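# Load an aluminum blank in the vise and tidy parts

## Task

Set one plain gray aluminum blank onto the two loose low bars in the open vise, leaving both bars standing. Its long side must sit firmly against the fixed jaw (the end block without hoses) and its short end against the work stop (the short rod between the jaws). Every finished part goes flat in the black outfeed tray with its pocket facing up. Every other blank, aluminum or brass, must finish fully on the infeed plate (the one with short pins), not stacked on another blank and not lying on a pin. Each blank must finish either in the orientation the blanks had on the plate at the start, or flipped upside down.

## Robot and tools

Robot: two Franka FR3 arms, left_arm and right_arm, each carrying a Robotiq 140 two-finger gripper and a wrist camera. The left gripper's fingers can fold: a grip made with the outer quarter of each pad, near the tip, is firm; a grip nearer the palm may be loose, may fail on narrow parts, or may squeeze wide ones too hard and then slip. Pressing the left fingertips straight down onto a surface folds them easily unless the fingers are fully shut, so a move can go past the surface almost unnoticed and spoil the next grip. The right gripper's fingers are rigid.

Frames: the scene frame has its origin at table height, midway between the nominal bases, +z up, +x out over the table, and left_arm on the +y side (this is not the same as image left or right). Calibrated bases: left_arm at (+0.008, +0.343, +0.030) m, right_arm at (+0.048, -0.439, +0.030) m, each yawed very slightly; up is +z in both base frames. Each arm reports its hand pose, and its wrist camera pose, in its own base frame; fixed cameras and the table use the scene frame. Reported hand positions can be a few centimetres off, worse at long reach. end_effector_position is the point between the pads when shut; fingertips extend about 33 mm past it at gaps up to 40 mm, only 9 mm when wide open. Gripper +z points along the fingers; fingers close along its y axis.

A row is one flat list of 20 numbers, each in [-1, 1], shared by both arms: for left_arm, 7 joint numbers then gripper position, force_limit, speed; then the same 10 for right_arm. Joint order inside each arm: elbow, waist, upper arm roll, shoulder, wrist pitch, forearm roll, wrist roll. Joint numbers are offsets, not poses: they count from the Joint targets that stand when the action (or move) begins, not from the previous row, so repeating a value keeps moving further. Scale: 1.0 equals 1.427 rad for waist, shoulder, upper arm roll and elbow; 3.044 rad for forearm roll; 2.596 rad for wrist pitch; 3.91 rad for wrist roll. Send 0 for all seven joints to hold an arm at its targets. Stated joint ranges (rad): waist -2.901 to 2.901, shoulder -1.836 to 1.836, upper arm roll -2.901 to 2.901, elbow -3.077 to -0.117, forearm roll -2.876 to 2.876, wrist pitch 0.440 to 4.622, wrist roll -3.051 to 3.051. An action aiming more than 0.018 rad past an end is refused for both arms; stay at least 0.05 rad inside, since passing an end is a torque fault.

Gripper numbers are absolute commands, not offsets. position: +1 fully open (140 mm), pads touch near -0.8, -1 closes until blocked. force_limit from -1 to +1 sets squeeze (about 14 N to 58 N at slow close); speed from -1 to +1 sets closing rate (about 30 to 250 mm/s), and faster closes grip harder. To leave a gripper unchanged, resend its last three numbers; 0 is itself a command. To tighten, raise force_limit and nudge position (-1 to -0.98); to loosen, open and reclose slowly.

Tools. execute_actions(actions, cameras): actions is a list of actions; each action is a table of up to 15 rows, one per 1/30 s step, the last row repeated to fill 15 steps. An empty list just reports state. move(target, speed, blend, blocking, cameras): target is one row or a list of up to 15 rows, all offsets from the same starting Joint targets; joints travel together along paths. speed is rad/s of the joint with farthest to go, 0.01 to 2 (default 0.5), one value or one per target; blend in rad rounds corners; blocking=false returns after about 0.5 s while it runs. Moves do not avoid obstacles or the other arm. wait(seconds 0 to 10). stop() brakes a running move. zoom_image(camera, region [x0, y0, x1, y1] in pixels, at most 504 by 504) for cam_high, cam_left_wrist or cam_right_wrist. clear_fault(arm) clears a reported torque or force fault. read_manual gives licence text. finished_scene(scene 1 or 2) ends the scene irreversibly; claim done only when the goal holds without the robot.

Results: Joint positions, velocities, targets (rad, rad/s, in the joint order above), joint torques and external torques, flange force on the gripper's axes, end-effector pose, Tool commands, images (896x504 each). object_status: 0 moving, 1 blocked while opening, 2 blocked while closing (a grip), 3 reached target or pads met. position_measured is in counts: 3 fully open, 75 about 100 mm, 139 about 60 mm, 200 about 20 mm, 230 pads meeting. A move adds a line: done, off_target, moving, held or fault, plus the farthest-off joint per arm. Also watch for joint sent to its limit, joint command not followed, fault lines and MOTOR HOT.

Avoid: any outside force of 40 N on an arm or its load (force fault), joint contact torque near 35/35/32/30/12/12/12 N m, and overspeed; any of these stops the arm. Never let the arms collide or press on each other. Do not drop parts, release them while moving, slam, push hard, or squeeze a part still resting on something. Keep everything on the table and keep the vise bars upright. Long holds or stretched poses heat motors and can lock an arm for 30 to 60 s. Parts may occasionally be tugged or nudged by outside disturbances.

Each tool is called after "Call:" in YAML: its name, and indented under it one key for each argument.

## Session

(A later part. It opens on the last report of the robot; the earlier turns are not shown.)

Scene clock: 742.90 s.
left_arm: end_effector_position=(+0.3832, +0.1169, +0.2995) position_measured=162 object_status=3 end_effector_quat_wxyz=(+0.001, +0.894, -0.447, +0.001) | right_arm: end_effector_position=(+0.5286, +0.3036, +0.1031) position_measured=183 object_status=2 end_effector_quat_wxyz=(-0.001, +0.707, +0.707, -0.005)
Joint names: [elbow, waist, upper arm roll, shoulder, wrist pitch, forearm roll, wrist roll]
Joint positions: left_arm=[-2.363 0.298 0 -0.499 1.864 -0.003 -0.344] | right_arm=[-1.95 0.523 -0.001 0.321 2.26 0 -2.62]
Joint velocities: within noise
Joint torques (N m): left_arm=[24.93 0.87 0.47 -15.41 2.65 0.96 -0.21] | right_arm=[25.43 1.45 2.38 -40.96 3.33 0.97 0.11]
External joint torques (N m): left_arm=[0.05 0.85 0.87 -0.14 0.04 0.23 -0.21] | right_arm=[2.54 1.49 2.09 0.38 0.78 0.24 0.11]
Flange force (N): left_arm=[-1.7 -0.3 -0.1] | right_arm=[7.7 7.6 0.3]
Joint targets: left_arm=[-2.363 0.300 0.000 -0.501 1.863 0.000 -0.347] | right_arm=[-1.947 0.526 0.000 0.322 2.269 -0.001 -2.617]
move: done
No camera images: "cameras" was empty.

Call:
move:
  target: [0,0,0,0,0,0,0,-0.26,-0.05,-1, -0.0004980,0,0,0.0010230,0.0008361,0,0,-1,-0.05,-1]
  speed: 0.02
  cameras: []

Call:
move:
  target: [0,0,0,0,0,0,0,-0.26,-0.05,-1, -0.0004980,0,0,0.0010230,0.0008361,0,0,-1,-0.05,-1]
  speed: 0.02
  cameras: ["cam_right_wrist"]

Scene clock: 746.73 s.
left_arm: end_effector_position=(+0.3832, +0.1169, +0.2995) position_measured=162 object_status=3 end_effector_quat_wxyz=(+0.001, +0.894, -0.447, +0.001) | right_arm: end_effector_position=(+0.5286, +0.3036, +0.1024) position_measured=183 object_status=2 end_effector_quat_wxyz=(-0.001, +0.707, +0.707, -0.005)
Joint names: [elbow, waist, upper arm roll, shoulder, wrist pitch, forearm roll, wrist roll]
Joint positions: left_arm=[-2.363 0.298 0 -0.499 1.864 -0.003 -0.344] | right_arm=[-1.95 0.523 -0.001 0.322 2.261 0 -2.62]
Joint velocities: within noise
Joint torques (N m): left_arm=[24.91 0.87 0.51 -15.38 2.64 0.97 -0.18] | right_arm=[25.39 1.45 2.4 -40.7 3.51 0.98 0.12]
External joint torques (N m): left_arm=[0.16 0.84 0.9 -0.35 0.04 0.25 -0.18] | right_arm=[2.5 1.56 2.17 0.68 0.95 0.24 0.12]
Flange force (N): left_arm=[-1.9 0.0 -0.4] | right_arm=[8.0 7.8 1.2]
Joint targets: left_arm=[-2.363 0.300 0.000 -0.501 1.863 0.000 -0.347] | right_arm=[-1.948 0.526 0.000 0.323 2.271 -0.001 -2.617]
move: done
No camera images: "cameras" was empty.

Scene clock: 747.43 s.
left_arm: end_effector_position=(+0.3832, +0.1169, +0.2995) position_measured=162 object_status=3 end_effector_quat_wxyz=(+0.001, +0.894, -0.447, +0.001) | right_arm: end_effector_position=(+0.5286, +0.3036, +0.1017) position_measured=183 object_status=2 end_effector_quat_wxyz=(-0.001, +0.707, +0.707, -0.005)
Joint names: [elbow, waist, upper arm roll, shoulder, wrist pitch, forearm roll, wrist roll]
Joint positions: left_arm=[-2.363 0.298 0 -0.499 1.864 -0.003 -0.344] | right_arm=[-1.95 0.523 -0.001 0.324 2.262 0 -2.62]
Joint velocities: within noise
Joint torques (N m): left_arm=[24.91 0.84 0.46 -15.42 2.66 0.97 -0.18] | right_arm=[25.39 1.42 2.38 -40.65 3.65 1 0.18]
External joint torques (N m): left_arm=[0.16 0.83 0.86 -0.39 0.06 0.25 -0.18] | right_arm=[2.61 1.49 2.12 0.67 1.11 0.27 0.19]
Flange force (N): left_arm=[-1.9 0.2 -0.3] | right_arm=[8.1 8.0 1.4]
Joint targets: left_arm=[-2.363 0.300 0.000 -0.501 1.863 0.000 -0.347] | right_arm=[-1.949 0.526 0.000 0.325 2.274 -0.001 -2.617]
move: off_target (right_arm); right_arm: the wrist pitch is farthest, 0.011 rad from its target
camera_calibration:
cam_right_wrist: T_world_to_cam=[[0.999704, 0.0177437, -0.0166364, -0.522726], [0.0224669, -0.935694, 0.352096, 0.240491], [-0.00931908, -0.352366, -0.935816, 0.34261], [0, 0, 0, 1]] pos_world=[0.520361, 0.355025, 0.227247]
Images, in order (width x height): cam_right_wrist 896x504.

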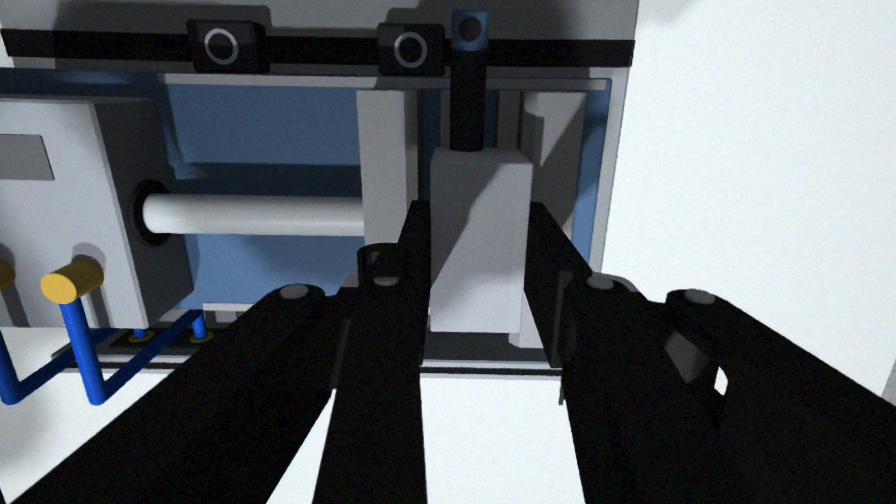

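Call:
move:
  target: [0,0,0,0,0,0,0,-0.26,-0.05,-1, -0.0004980,0,0,0.0010230,0.0008361,0,0,-1,-0.05,-1]
  speed: 0.02
  cameras: []

Call:
move:
  target: [0,0,0,0,0,0,0,-0.26,-0.05,-1, -0.0004980,0,0,0.0010230,0.0008361,0,0,-1,-0.05,-1]
  speed: 0.02
  cameras: []

Scene clock: 755.57 s.
left_arm: end_effector_position=(+0.3832, +0.1169, +0.2995) position_measured=162 object_status=3 end_effector_quat_wxyz=(+0.001, +0.894, -0.447, +0.001) | right_arm: end_effector_position=(+0.5286, +0.3036, +0.1008) position_measured=183 object_status=2 end_effector_quat_wxyz=(-0.001, +0.707, +0.707, -0.005)
Joint names: [elbow, waist, upper arm roll, shoulder, wrist pitch, forearm roll, wrist roll]
Joint positions: left_arm=[-2.363 0.298 0 -0.499 1.864 -0.003 -0.344] | right_arm=[-1.95 0.523 -0.001 0.325 2.264 0 -2.62]
Joint velocities: within noise
Joint torques (N m): left_arm=[24.9 0.87 0.43 -15.38 2.65 0.97 -0.17] | right_arm=[25.32 1.41 2.41 -40.69 3.73 1 0.11]
External joint torques (N m): left_arm=[0.19 0.88 0.86 -0.44 0.06 0.25 -0.17] | right_arm=[2.45 1.5 2.16 0.78 1.17 0.27 0.12]
Flange force (N): left_arm=[-2.0 0.2 -0.4] | right_arm=[7.8 7.7 1.8]
Joint targets: left_arm=[-2.363 0.300 0.000 -0.501 1.863 0.000 -0.347] | right_arm=[-1.950 0.526 0.000 0.326 2.276 -0.001 -2.617]
move: off_target (right_arm); right_arm: the wrist pitch is farthest, 0.012 rad from its target
No camera images: "cameras" was empty.

Scene clock: 756.27 s.
left_arm: end_effector_position=(+0.3832, +0.1169, +0.2995) position_measured=162 object_status=3 end_effector_quat_wxyz=(+0.001, +0.894, -0.447, +0.001) | right_arm: end_effector_position=(+0.5286, +0.3036, +0.0998) position_measured=183 object_status=2 end_effector_quat_wxyz=(-0.001, +0.707, +0.707, -0.005)
Joint names: [elbow, waist, upper arm roll, shoulder, wrist pitch, forearm roll, wrist roll]
Joint positions: left_arm=[-2.363 0.298 0 -0.499 1.864 -0.003 -0.344] | right_arm=[-1.951 0.523 -0.001 0.327 2.266 0 -2.62]
Joint velocities: within noise
Joint torques (N m): left_arm=[24.9 0.83 0.54 -15.49 2.65 0.97 -0.18] | right_arm=[24.97 1.39 2.42 -40.64 3.74 0.98 0.15]
External joint torques (N m): left_arm=[0.2 0.82 0.95 -0.48 0.06 0.25 -0.18] | right_arm=[2.15 1.33 2.04 0.84 1.19 0.25 0.15]
Flange force (N): left_arm=[-2.1 0.3 -0.4] | right_arm=[7.1 6.8 2.2]
Joint targets: left_arm=[-2.363 0.300 0.000 -0.501 1.863 0.000 -0.347] | right_arm=[-1.950 0.526 0.000 0.327 2.278 -0.001 -2.617]
move: off_target (right_arm); right_arm: the wrist pitch is farthest, 0.012 rad from its target
No camera images: "cameras" was empty.

Call:
move:
  target: [0,0,0,0,0,0,0,-0.26,-0.05,-1, -0.0004980,0,0,0.0010230,0.0008361,0,0,-1,-0.05,-1]
  speed: 0.02
  cameras: []

Call:
move:
  target: [0,0,0,0,0,0,0,-0.26,-0.05,-1, -0.0004980,0,0,0.0010230,0.0008361,0,0,-1,-0.05,-1]
  speed: 0.02
  cameras: ["cam_right_wrist"]

Scene clock: 761.53 s.
left_arm: end_effector_position=(+0.3832, +0.1169, +0.2995) position_measured=162 object_status=3 end_effector_quat_wxyz=(+0.001, +0.894, -0.447, +0.001) | right_arm: end_effector_position=(+0.5286, +0.3036, +0.0988) position_measured=183 object_status=2 end_effector_quat_wxyz=(-0.001, +0.707, +0.707, -0.005)
Joint names: [elbow, waist, upper arm roll, shoulder, wrist pitch, forearm roll, wrist roll]
Joint positions: left_arm=[-2.363 0.298 0 -0.499 1.864 -0.003 -0.344] | right_arm=[-1.951 0.523 -0.002 0.328 2.268 0 -2.62]
Joint velocities: within noise
Joint torques (N m): left_arm=[24.93 0.84 0.47 -15.44 2.66 0.96 -0.18] | right_arm=[25.19 1.45 2.43 -40.67 3.73 0.97 0.09]
External joint torques (N m): left_arm=[0.2 0.88 0.92 -0.38 0.07 0.24 -0.18] | right_arm=[2.36 1.41 2.06 0.86 1.17 0.25 0.09]
Flange force (N): left_arm=[-2.0 0.0 -0.4] | right_arm=[7.6 7.6 2.1]
Joint targets: left_arm=[-2.363 0.300 0.000 -0.501 1.863 0.000 -0.347] | right_arm=[-1.951 0.526 0.000 0.329 2.280 -0.001 -2.617]
move: off_target (right_arm); right_arm: the wrist pitch is farthest, 0.012 rad from its target
No camera images: "cameras" was empty.

Scene clock: 762.23 s.
left_arm: end_effector_position=(+0.3832, +0.1169, +0.2995) position_measured=162 object_status=3 end_effector_quat_wxyz=(+0.001, +0.894, -0.447, +0.001) | right_arm: end_effector_position=(+0.5286, +0.3036, +0.0984) position_measured=183 object_status=2 end_effector_quat_wxyz=(-0.001, +0.707, +0.707, -0.005)
Joint names: [elbow, waist, upper arm roll, shoulder, wrist pitch, forearm roll, wrist roll]
Joint positions: left_arm=[-2.363 0.298 0 -0.499 1.864 -0.003 -0.344] | right_arm=[-1.952 0.523 -0.002 0.329 2.269 0 -2.62]
Joint velocities: within noise
Joint torques (N m): left_arm=[24.93 0.87 0.49 -15.37 2.65 0.98 -0.21] | right_arm=[24.81 1.49 2.46 -39.59 3.94 0.98 0.12]
External joint torques (N m): left_arm=[0.23 0.88 0.91 -0.35 0.06 0.26 -0.21] | right_arm=[1.98 1.69 2.31 1.93 1.38 0.26 0.12]
Flange force (N): left_arm=[-1.9 -0.1 -0.5] | right_arm=[8.6 8.3 4.3]
Joint targets: left_arm=[-2.363 0.300 0.000 -0.501 1.863 0.000 -0.347] | right_arm=[-1.952 0.526 0.000 0.330 2.282 -0.001 -2.617]
move: off_target (right_arm); right_arm: the wrist pitch is farthest, 0.013 rad from its target
camera_calibration:
cam_right_wrist: T_world_to_cam=[[0.999702, 0.0177448, -0.0167893, -0.522762], [0.0225233, -0.935639, 0.352238, 0.241544], [-0.00945835, -0.352511, -0.93576, 0.339651], [0, 0, 0, 1]] pos_world=[0.520378, 0.355005, 0.223974]
Images, in order (width x height): cam_right_wrist 896x504.

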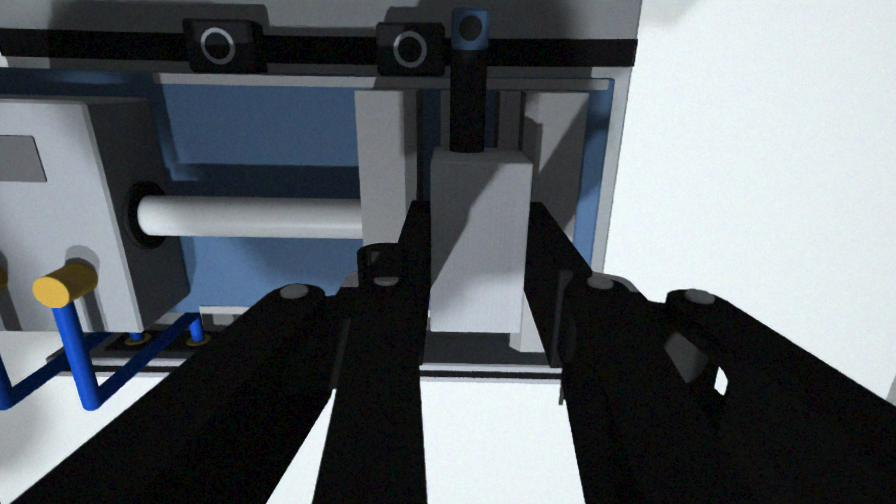

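Call:
move:
  target: [0,0,0,0,0,0,0,-0.26,-0.05,-1, -0.0004980,0,0,0.0010230,0.0008361,0,0,-1,-0.05,-1]
  speed: 0.02
  cameras: []

Scene clock: 764.93 s.
left_arm: end_effector_position=(+0.3832, +0.1169, +0.2995) position_measured=162 object_status=3 end_effector_quat_wxyz=(+0.001, +0.894, -0.447, +0.001) | right_arm: end_effector_position=(+0.5286, +0.3036, +0.0984) position_measured=183 object_status=2 end_effector_quat_wxyz=(-0.001, +0.707, +0.707, -0.005)
Joint names: [elbow, waist, upper arm roll, shoulder, wrist pitch, forearm roll, wrist roll]
Joint positions: left_arm=[-2.363 0.298 0 -0.499 1.864 -0.003 -0.344] | right_arm=[-1.952 0.523 -0.002 0.329 2.269 0 -2.62]
Joint velocities: within noise
Joint torques (N m): left_arm=[24.9 0.86 0.51 -15.41 2.66 0.98 -0.18] | right_arm=[24.5 1.43 2.44 -38.54 4.22 0.98 0.12]
External joint torques (N m): left_arm=[0.2 0.86 0.93 -0.42 0.07 0.26 -0.18] | right_arm=[1.69 1.43 2.11 2.95 1.66 0.26 0.12]
Flange force (N): left_arm=[-2.0 0.1 -0.4] | right_arm=[8.8 9.5 6.6]
Joint targets: left_arm=[-2.363 0.300 0.000 -0.501 1.863 0.000 -0.347] | right_arm=[-1.952 0.526 0.000 0.332 2.284 -0.001 -2.617]
move: off_target (right_arm); right_arm: the wrist pitch is farthest, 0.015 rad from its target
No camera images: "cameras" was empty.

Call:
move:
  target: [0,0,0,0,0,0,0,-0.26,-0.05,-1, -0.0003773,-0.0007059,0,-0.0018790,-0.0008256,0,-0.0002576,-1,-0.05,-1]
  speed: 0.02
  cameras: ["cam_right_wrist"]

Scene clock: 770.03 s.
left_arm: end_effector_position=(+0.3832, +0.1169, +0.2995) position_measured=162 object_status=3 end_effector_quat_wxyz=(+0.001, +0.894, -0.447, +0.001) | right_arm: end_effector_position=(+0.5286, +0.3036, +0.0984) position_measured=183 object_status=2 end_effector_quat_wxyz=(-0.001, +0.707, +0.707, -0.005)
Joint names: [elbow, waist, upper arm roll, shoulder, wrist pitch, forearm roll, wrist roll]
Joint positions: left_arm=[-2.363 0.298 0 -0.499 1.864 -0.003 -0.344] | right_arm=[-1.952 0.523 -0.002 0.328 2.27 0 -2.62]
Joint velocities: within noise
Joint torques (N m): left_arm=[24.88 0.87 0.52 -15.39 2.65 0.98 -0.23] | right_arm=[24.31 0.9 2.41 -40.02 3.89 0.97 0.05]
External joint torques (N m): left_arm=[0.17 0.88 0.95 -0.38 0.06 0.26 -0.23] | right_arm=[1.55 0.92 2.1 1.43 1.34 0.25 0.05]
Flange force (N): left_arm=[-2.0 0.1 -0.3] | right_arm=[6.1 6.2 3.8]
Joint targets: left_arm=[-2.363 0.300 0.000 -0.501 1.863 0.000 -0.347] | right_arm=[-1.953 0.525 0.000 0.329 2.282 -0.001 -2.618]
move: off_target (right_arm); right_arm: the wrist pitch is farthest, 0.012 rad from its target
camera_calibration:
cam_right_wrist: T_world_to_cam=[[0.999705, 0.0177414, -0.0165846, -0.522779], [0.022447, -0.935678, 0.352141, 0.2416], [-0.00927039, -0.352409, -0.9358, 0.339509], [0, 0, 0, 1]] pos_world=[0.520349, 0.354981, 0.223965]
Images, in order (width x height): cam_right_wrist 896x504.

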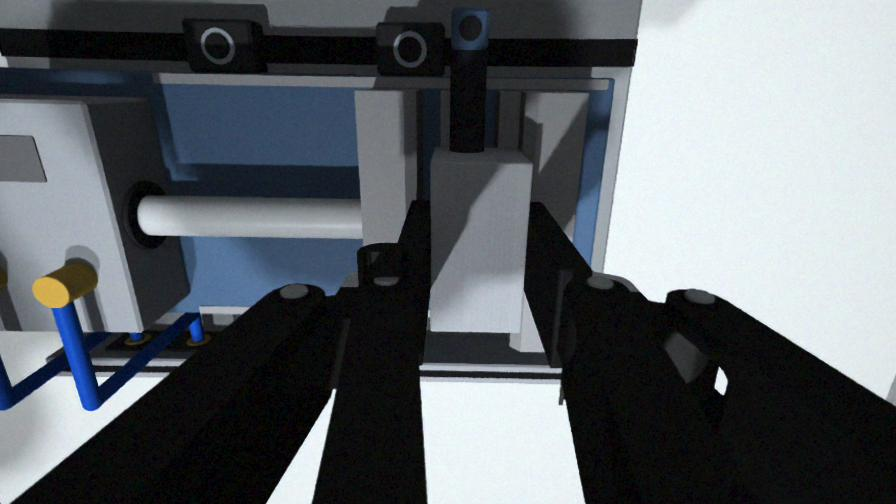

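Call:
zoom_image:
  camera: "cam_right_wrist"
  region: [350, 60, 620, 240]

Scaled by 1.867 from the camera's 896x504 image, which has a finer 1280x720 frame.

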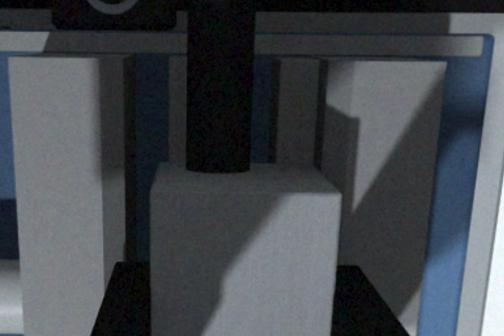

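Call:
move:
  target: [0,0,0,0,0,0,0,-0.26,-0.05,-1, 0,0,0,0,0,0,0,-0.03,-0.05,-1]
  speed: 0.05
  cameras: ["cam_right_wrist"]

Scene clock: 778.43 s.
left_arm: end_effector_position=(+0.3832, +0.1169, +0.2995) position_measured=162 object_status=3 end_effector_quat_wxyz=(+0.001, +0.894, -0.447, +0.001) | right_arm: end_effector_position=(+0.5305, +0.3052, +0.0990) position_measured=132 object_status=0 end_effector_quat_wxyz=(+0.000, +0.707, +0.708, -0.002)
Joint names: [elbow, waist, upper arm roll, shoulder, wrist pitch, forearm roll, wrist roll]
Joint positions: left_arm=[-2.363 0.298 0 -0.499 1.864 -0.003 -0.344] | right_arm=[-1.953 0.524 -0.002 0.328 2.278 0 -2.62]
Joint velocities: within noise
Joint torques (N m): left_arm=[24.89 0.89 0.48 -15.4 2.66 0.98 -0.19] | right_arm=[24.16 0.11 1.1 -40.72 2.75 0.75 0.12]
External joint torques (N m): left_arm=[0.12 0.87 0.88 -0.3 0.06 0.26 -0.19] | right_arm=[1.35 0.26 0.91 0.74 0.18 0.03 0.12]
Flange force (N): left_arm=[-1.9 0.0 -0.2] | right_arm=[4.5 5.9 0.5]
Joint targets: left_arm=[-2.363 0.300 0.000 -0.501 1.863 0.000 -0.347] | right_arm=[-1.953 0.525 0.000 0.329 2.282 -0.001 -2.618]
move: done
camera_calibration:
cam_right_wrist: T_world_to_cam=[[0.999779, 0.0186799, -0.00961568, -0.525656], [0.0208603, -0.93705, 0.348572, 0.244547], [-0.0024991, -0.348695, -0.937233, 0.336062], [0, 0, 0, 1]] pos_world=[0.521278, 0.356155, 0.224672]
Images, in order (width x height): cam_right_wrist 896x504.

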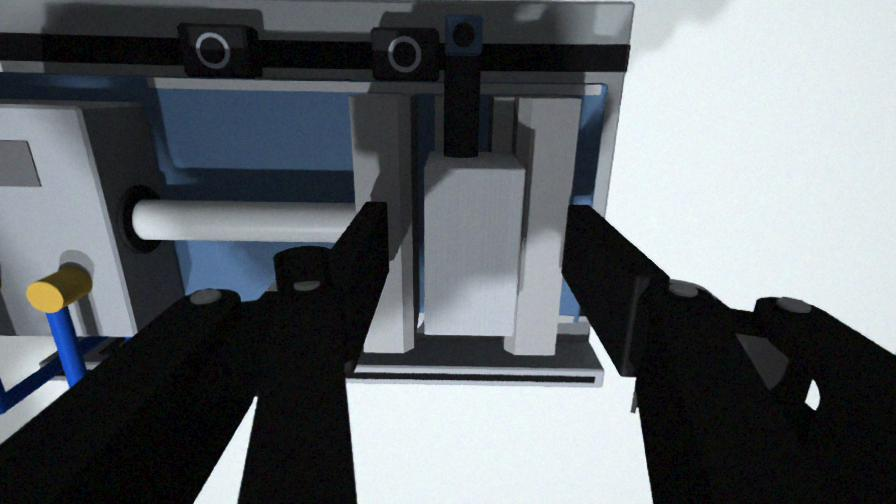

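Call:
zoom_image:
  camera: "cam_right_wrist"
  region: [370, 80, 620, 240]

Call:
zoom_image:
  camera: "cam_right_wrist"
  region: [370, 220, 620, 380]

Scaled by 2.016 from the camera's 896x504 image, which has a finer 1280x720 frame.

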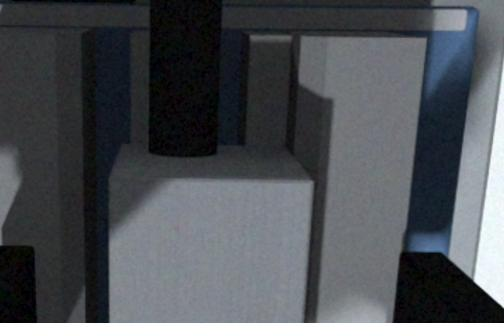

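Scaled by 2.016 from the camera's 896x504 image, which has a finer 1280x720 frame.

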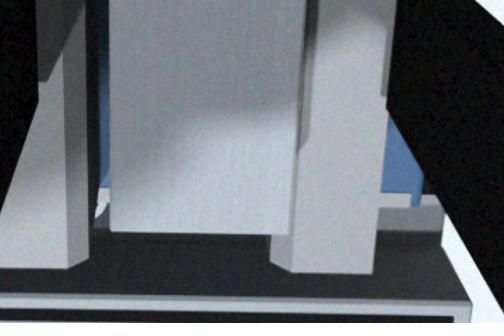

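Call:
move:
  target:
    - [0,0,0,0,0,0,0,-0.26,-0.05,-1, 0.013920,0,0,-0.025781,-0.021823,0,0,-0.03,-0.05,-1]
    - [0,0,0,0,0,0,0,-0.26,-0.05,-1, 0.097090,0,0,-0.093748,-0.104903,0,0,-0.03,-0.05,-1]
  speed: [0.08, 0.4]
  blend: [0.01, 0]
  cameras: ["cam_right_wrist"]

Scene clock: 805.53 s.
left_arm: end_effector_position=(+0.3832, +0.1169, +0.2995) position_measured=162 object_status=3 end_effector_quat_wxyz=(+0.001, +0.894, -0.447, +0.001) | right_arm: end_effector_position=(+0.5328, +0.3066, +0.2211) position_measured=132 object_status=3 end_effector_quat_wxyz=(+0.001, +0.707, +0.708, +0.003)
Joint names: [elbow, waist, upper arm roll, shoulder, wrist pitch, forearm roll, wrist roll]
Joint positions: left_arm=[-2.363 0.298 0 -0.499 1.864 -0.003 -0.344] | right_arm=[-1.815 0.524 -0.002 0.194 2.015 0 -2.62]
Joint velocities: left_arm=[within noise] | right_arm=[0 0.002 -0.001 0.001 -0.005 0 0.001]
Joint torques (N m): left_arm=[24.94 0.8 0.51 -15.44 2.67 0.97 -0.17] | right_arm=[26.06 0.1 0.95 -37.89 2.17 0.86 0.07]
External joint torques (N m): left_arm=[0.16 0.83 0.96 -0.32 0.07 0.25 -0.17] | right_arm=[1.47 0.06 0.72 1.09 -0.43 0 0.07]
Flange force (N): left_arm=[-2.0 -0.1 -0.3] | right_arm=[5.5 8.3 -2.6]
Joint targets: left_arm=[-2.363 0.300 0.000 -0.501 1.863 0.000 -0.347] | right_arm=[-1.814 0.525 0.000 0.195 2.010 -0.001 -2.618]
move: done; blend cut to 0 rad at target 1
camera_calibration:
cam_right_wrist: T_world_to_cam=[[0.999826, 0.0186051, -0.00136615, -0.528608], [0.0179386, -0.938732, 0.34418, 0.206252], [0.00512107, -0.344145, -0.938903, 0.445927], [0, 0, 0, 1]] pos_world=[0.522532, 0.356914, 0.346972]
Images, in order (width x height): cam_right_wrist 896x504.

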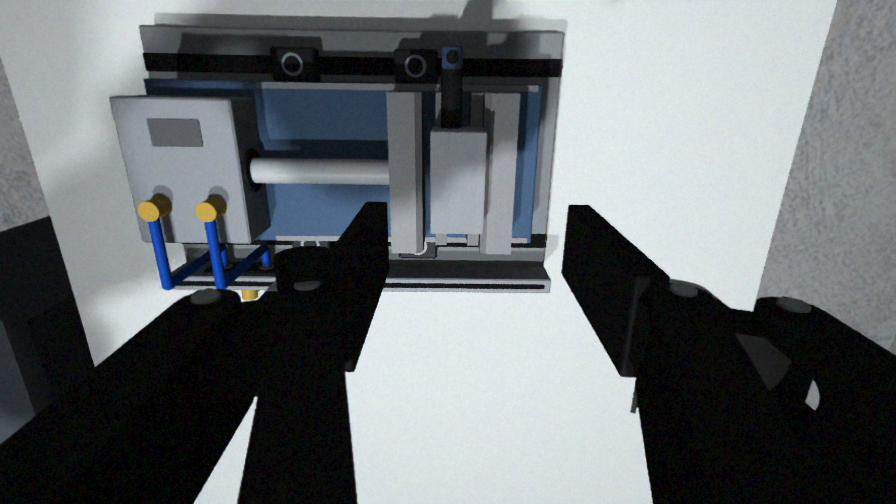

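Call:
zoom_image:
  camera: "cam_right_wrist"
  region: [370, 70, 560, 180]

Call:
zoom_image:
  camera: "cam_right_wrist"
  region: [370, 160, 560, 270]

Scaled by 2.653 from the camera's 896x504 image, which has a finer 1280x720 frame.

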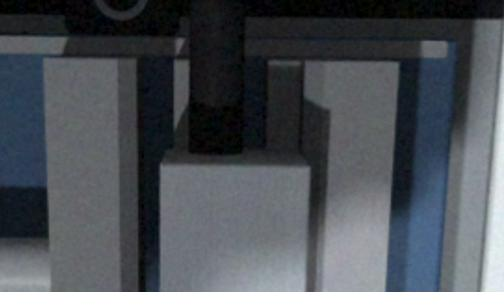

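Scaled by 2.653 from the camera's 896x504 image, which has a finer 1280x720 frame.

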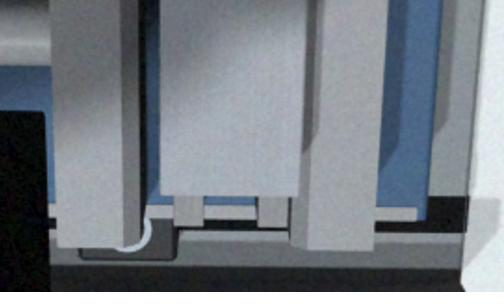

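Call:
move:
  target: [0,0,0,0,0,0,0,-0.26,-0.05,-1, 0.021637,-0.015429,0,0.080455,0.032332,0,-0.005631,-0.03,-0.05,-1]
  speed: 0.3
  cameras: ["cam_right_wrist"]

Call:
zoom_image:
  camera: "cam_right_wrist"
  region: [350, 90, 520, 190]

Call:
zoom_image:
  camera: "cam_right_wrist"
  region: [350, 170, 520, 270]

Scene clock: 824.30 s.
left_arm: end_effector_position=(+0.3832, +0.1169, +0.2995) position_measured=162 object_status=3 end_effector_quat_wxyz=(+0.001, +0.894, -0.447, +0.001) | right_arm: end_effector_position=(+0.5558, +0.3059, +0.1683) position_measured=132 object_status=3 end_effector_quat_wxyz=(-0.001, +0.708, +0.706, -0.004)
Joint names: [elbow, waist, upper arm roll, shoulder, wrist pitch, forearm roll, wrist roll]
Joint positions: left_arm=[-2.363 0.298 0 -0.499 1.864 -0.003 -0.344] | right_arm=[-1.785 0.505 -0.001 0.311 2.089 0 -2.635]
Joint velocities: left_arm=[within noise] | right_arm=[-0.001 -0.001 0.001 0.001 0.004 0.002 -0.004]
Joint torques (N m): left_arm=[24.9 0.85 0.51 -15.39 2.65 0.97 -0.21] | right_arm=[25.9 -0.64 1.14 -41.76 2.77 0.85 -0.2]
External joint torques (N m): left_arm=[0.21 0.82 0.89 -0.38 0.07 0.25 -0.21] | right_arm=[1.78 -0.58 0.87 0.48 0.22 0.03 -0.2]
Flange force (N): left_arm=[-1.8 0.0 -0.4] | right_arm=[3.9 8.1 -1.3]
Joint targets: left_arm=[-2.363 0.300 0.000 -0.501 1.863 0.000 -0.347] | right_arm=[-1.784 0.503 0.000 0.310 2.094 -0.001 -2.640]
move: done
camera_calibration:
cam_right_wrist: T_world_to_cam=[[0.999806, 0.0142605, -0.0135582, -0.548328], [0.0181086, -0.936407, 0.350449, 0.22155], [-0.0076984, -0.350627, -0.936484, 0.404677], [0, 0, 0, 1]] pos_world=[0.547325, 0.357171, 0.293897]
Images, in order (width x height): cam_right_wrist 896x504.

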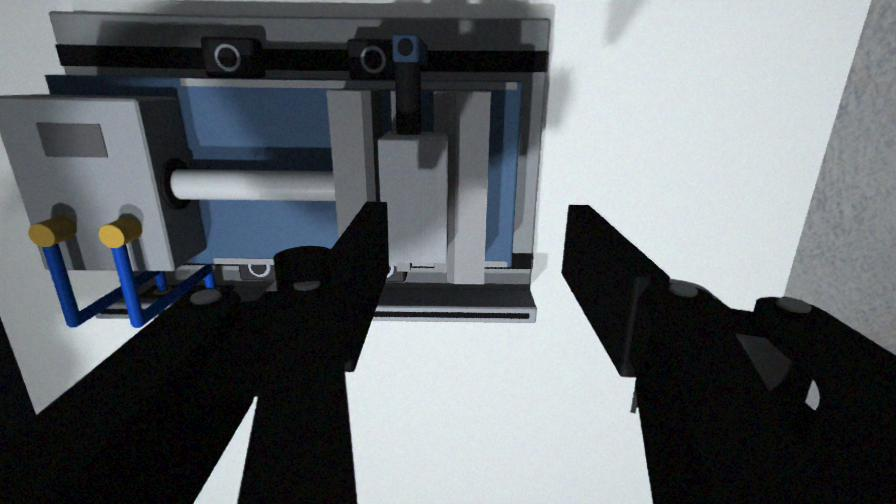

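Scaled by 2.965 from the camera's 896x504 image, which has a finer 1280x720 frame.

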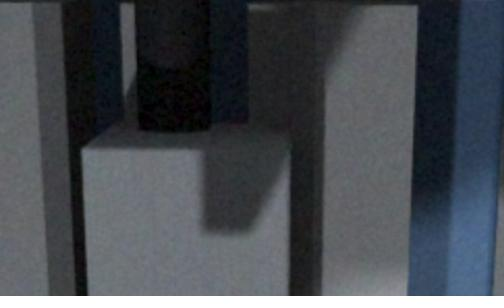

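Scaled by 2.965 from the camera's 896x504 image, which has a finer 1280x720 frame.

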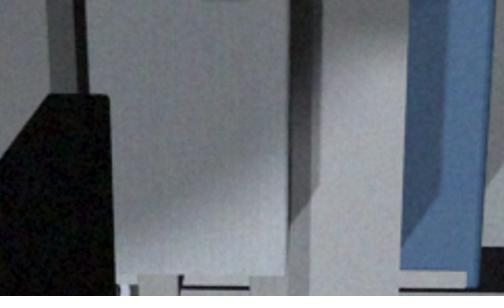

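Call:
zoom_image:
  camera: "cam_right_wrist"
  region: [425, 130, 485, 180]

Call:
zoom_image:
  camera: "cam_right_wrist"
  region: [425, 230, 485, 290]

Scaled by 8.400 from the camera's 896x504 image, which has a finer 1280x720 frame.

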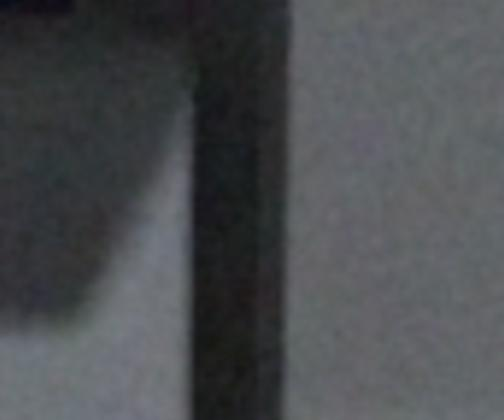

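Scaled by 8.400 from the camera's 896x504 image, which has a finer 1280x720 frame.

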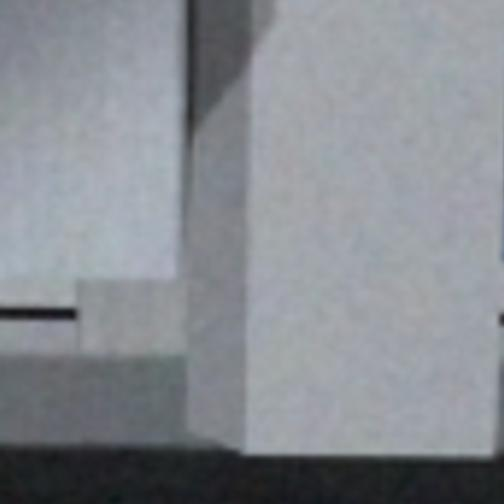

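Call:
move:
  target: [0,0,0,0,0,0,0,-0.26,-0.05,-1, -0.291818,-0.632784,0,-0.496867,-0.113099,0,-0.009459,-0.03,-0.05,-1]
  speed: 0.8
  cameras: ["cam_high"]

Call:
zoom_image:
  camera: "cam_high"
  region: [180, 60, 660, 400]

Scene clock: 857.30 s.
left_arm: end_effector_position=(+0.3832, +0.1169, +0.2995) position_measured=162 object_status=3 end_effector_quat_wxyz=(+0.001, +0.894, -0.447, +0.001) | right_arm: end_effector_position=(+0.4016, -0.1699, +0.3311) position_measured=132 object_status=3 end_effector_quat_wxyz=(+0.002, +0.939, +0.344, +0.002)
Joint names: [elbow, waist, upper arm roll, shoulder, wrist pitch, forearm roll, wrist roll]
Joint positions: left_arm=[-2.363 0.298 0 -0.499 1.864 -0.003 -0.344] | right_arm=[-2.198 -0.398 -0.002 -0.398 1.806 0 -2.672]
Joint velocities: left_arm=[within noise] | right_arm=[0 0 0 0 -0.005 0.001 -0.001]
Joint torques (N m): left_arm=[24.95 0.83 0.49 -15.4 2.67 0.97 -0.2] | right_arm=[25.94 -0.82 0.68 -18.55 2.35 0.94 -0.3]
External joint torques (N m): left_arm=[0.28 0.8 0.87 -0.44 0.08 0.25 -0.2] | right_arm=[1.04 -0.86 1.01 0.12 -0.23 0 -0.3]
Flange force (N): left_arm=[-1.8 0.0 -0.6] | right_arm=[1.6 2.7 -3.2]
Joint targets: left_arm=[-2.363 0.300 0.000 -0.501 1.863 0.000 -0.347] | right_arm=[-2.200 -0.399 0.000 -0.399 1.800 -0.001 -2.677]
move: done
Images, in order (width x height): cam_high 896x504.

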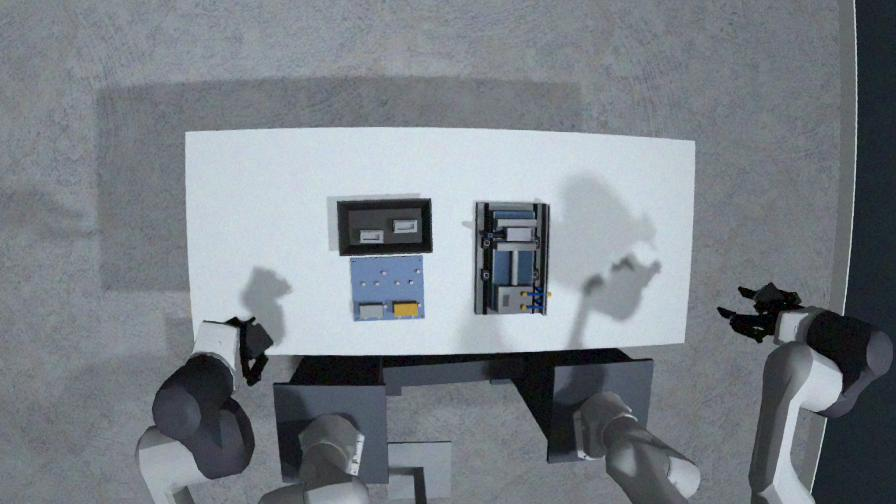

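Scaled by 1.050 from the camera's 896x504 image, which has a finer 1280x720 frame.

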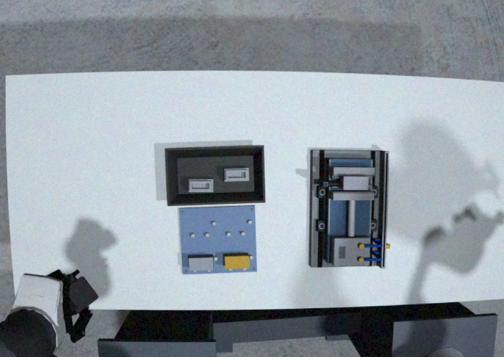

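Call:
zoom_image:
  camera: "cam_high"
  region: [330, 190, 440, 330]

Call:
zoom_image:
  camera: "cam_high"
  region: [465, 195, 560, 325]

Scaled by 3.600 from the camera's 896x504 image, which has a finer 1280x720 frame.

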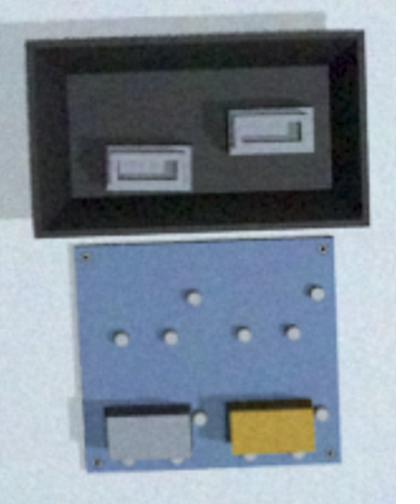

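Scaled by 3.877 from the camera's 896x504 image, which has a finer 1280x720 frame.

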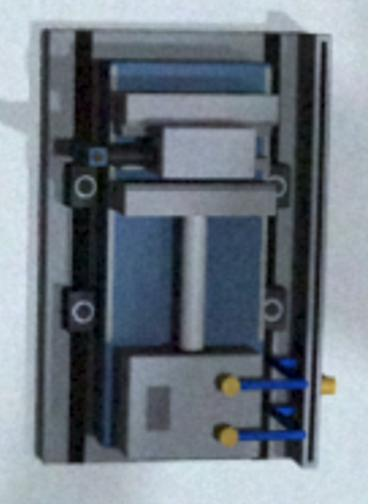

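Call:
finished_scene:
  scene: 2
  done: true

The scene is finished: the task was done.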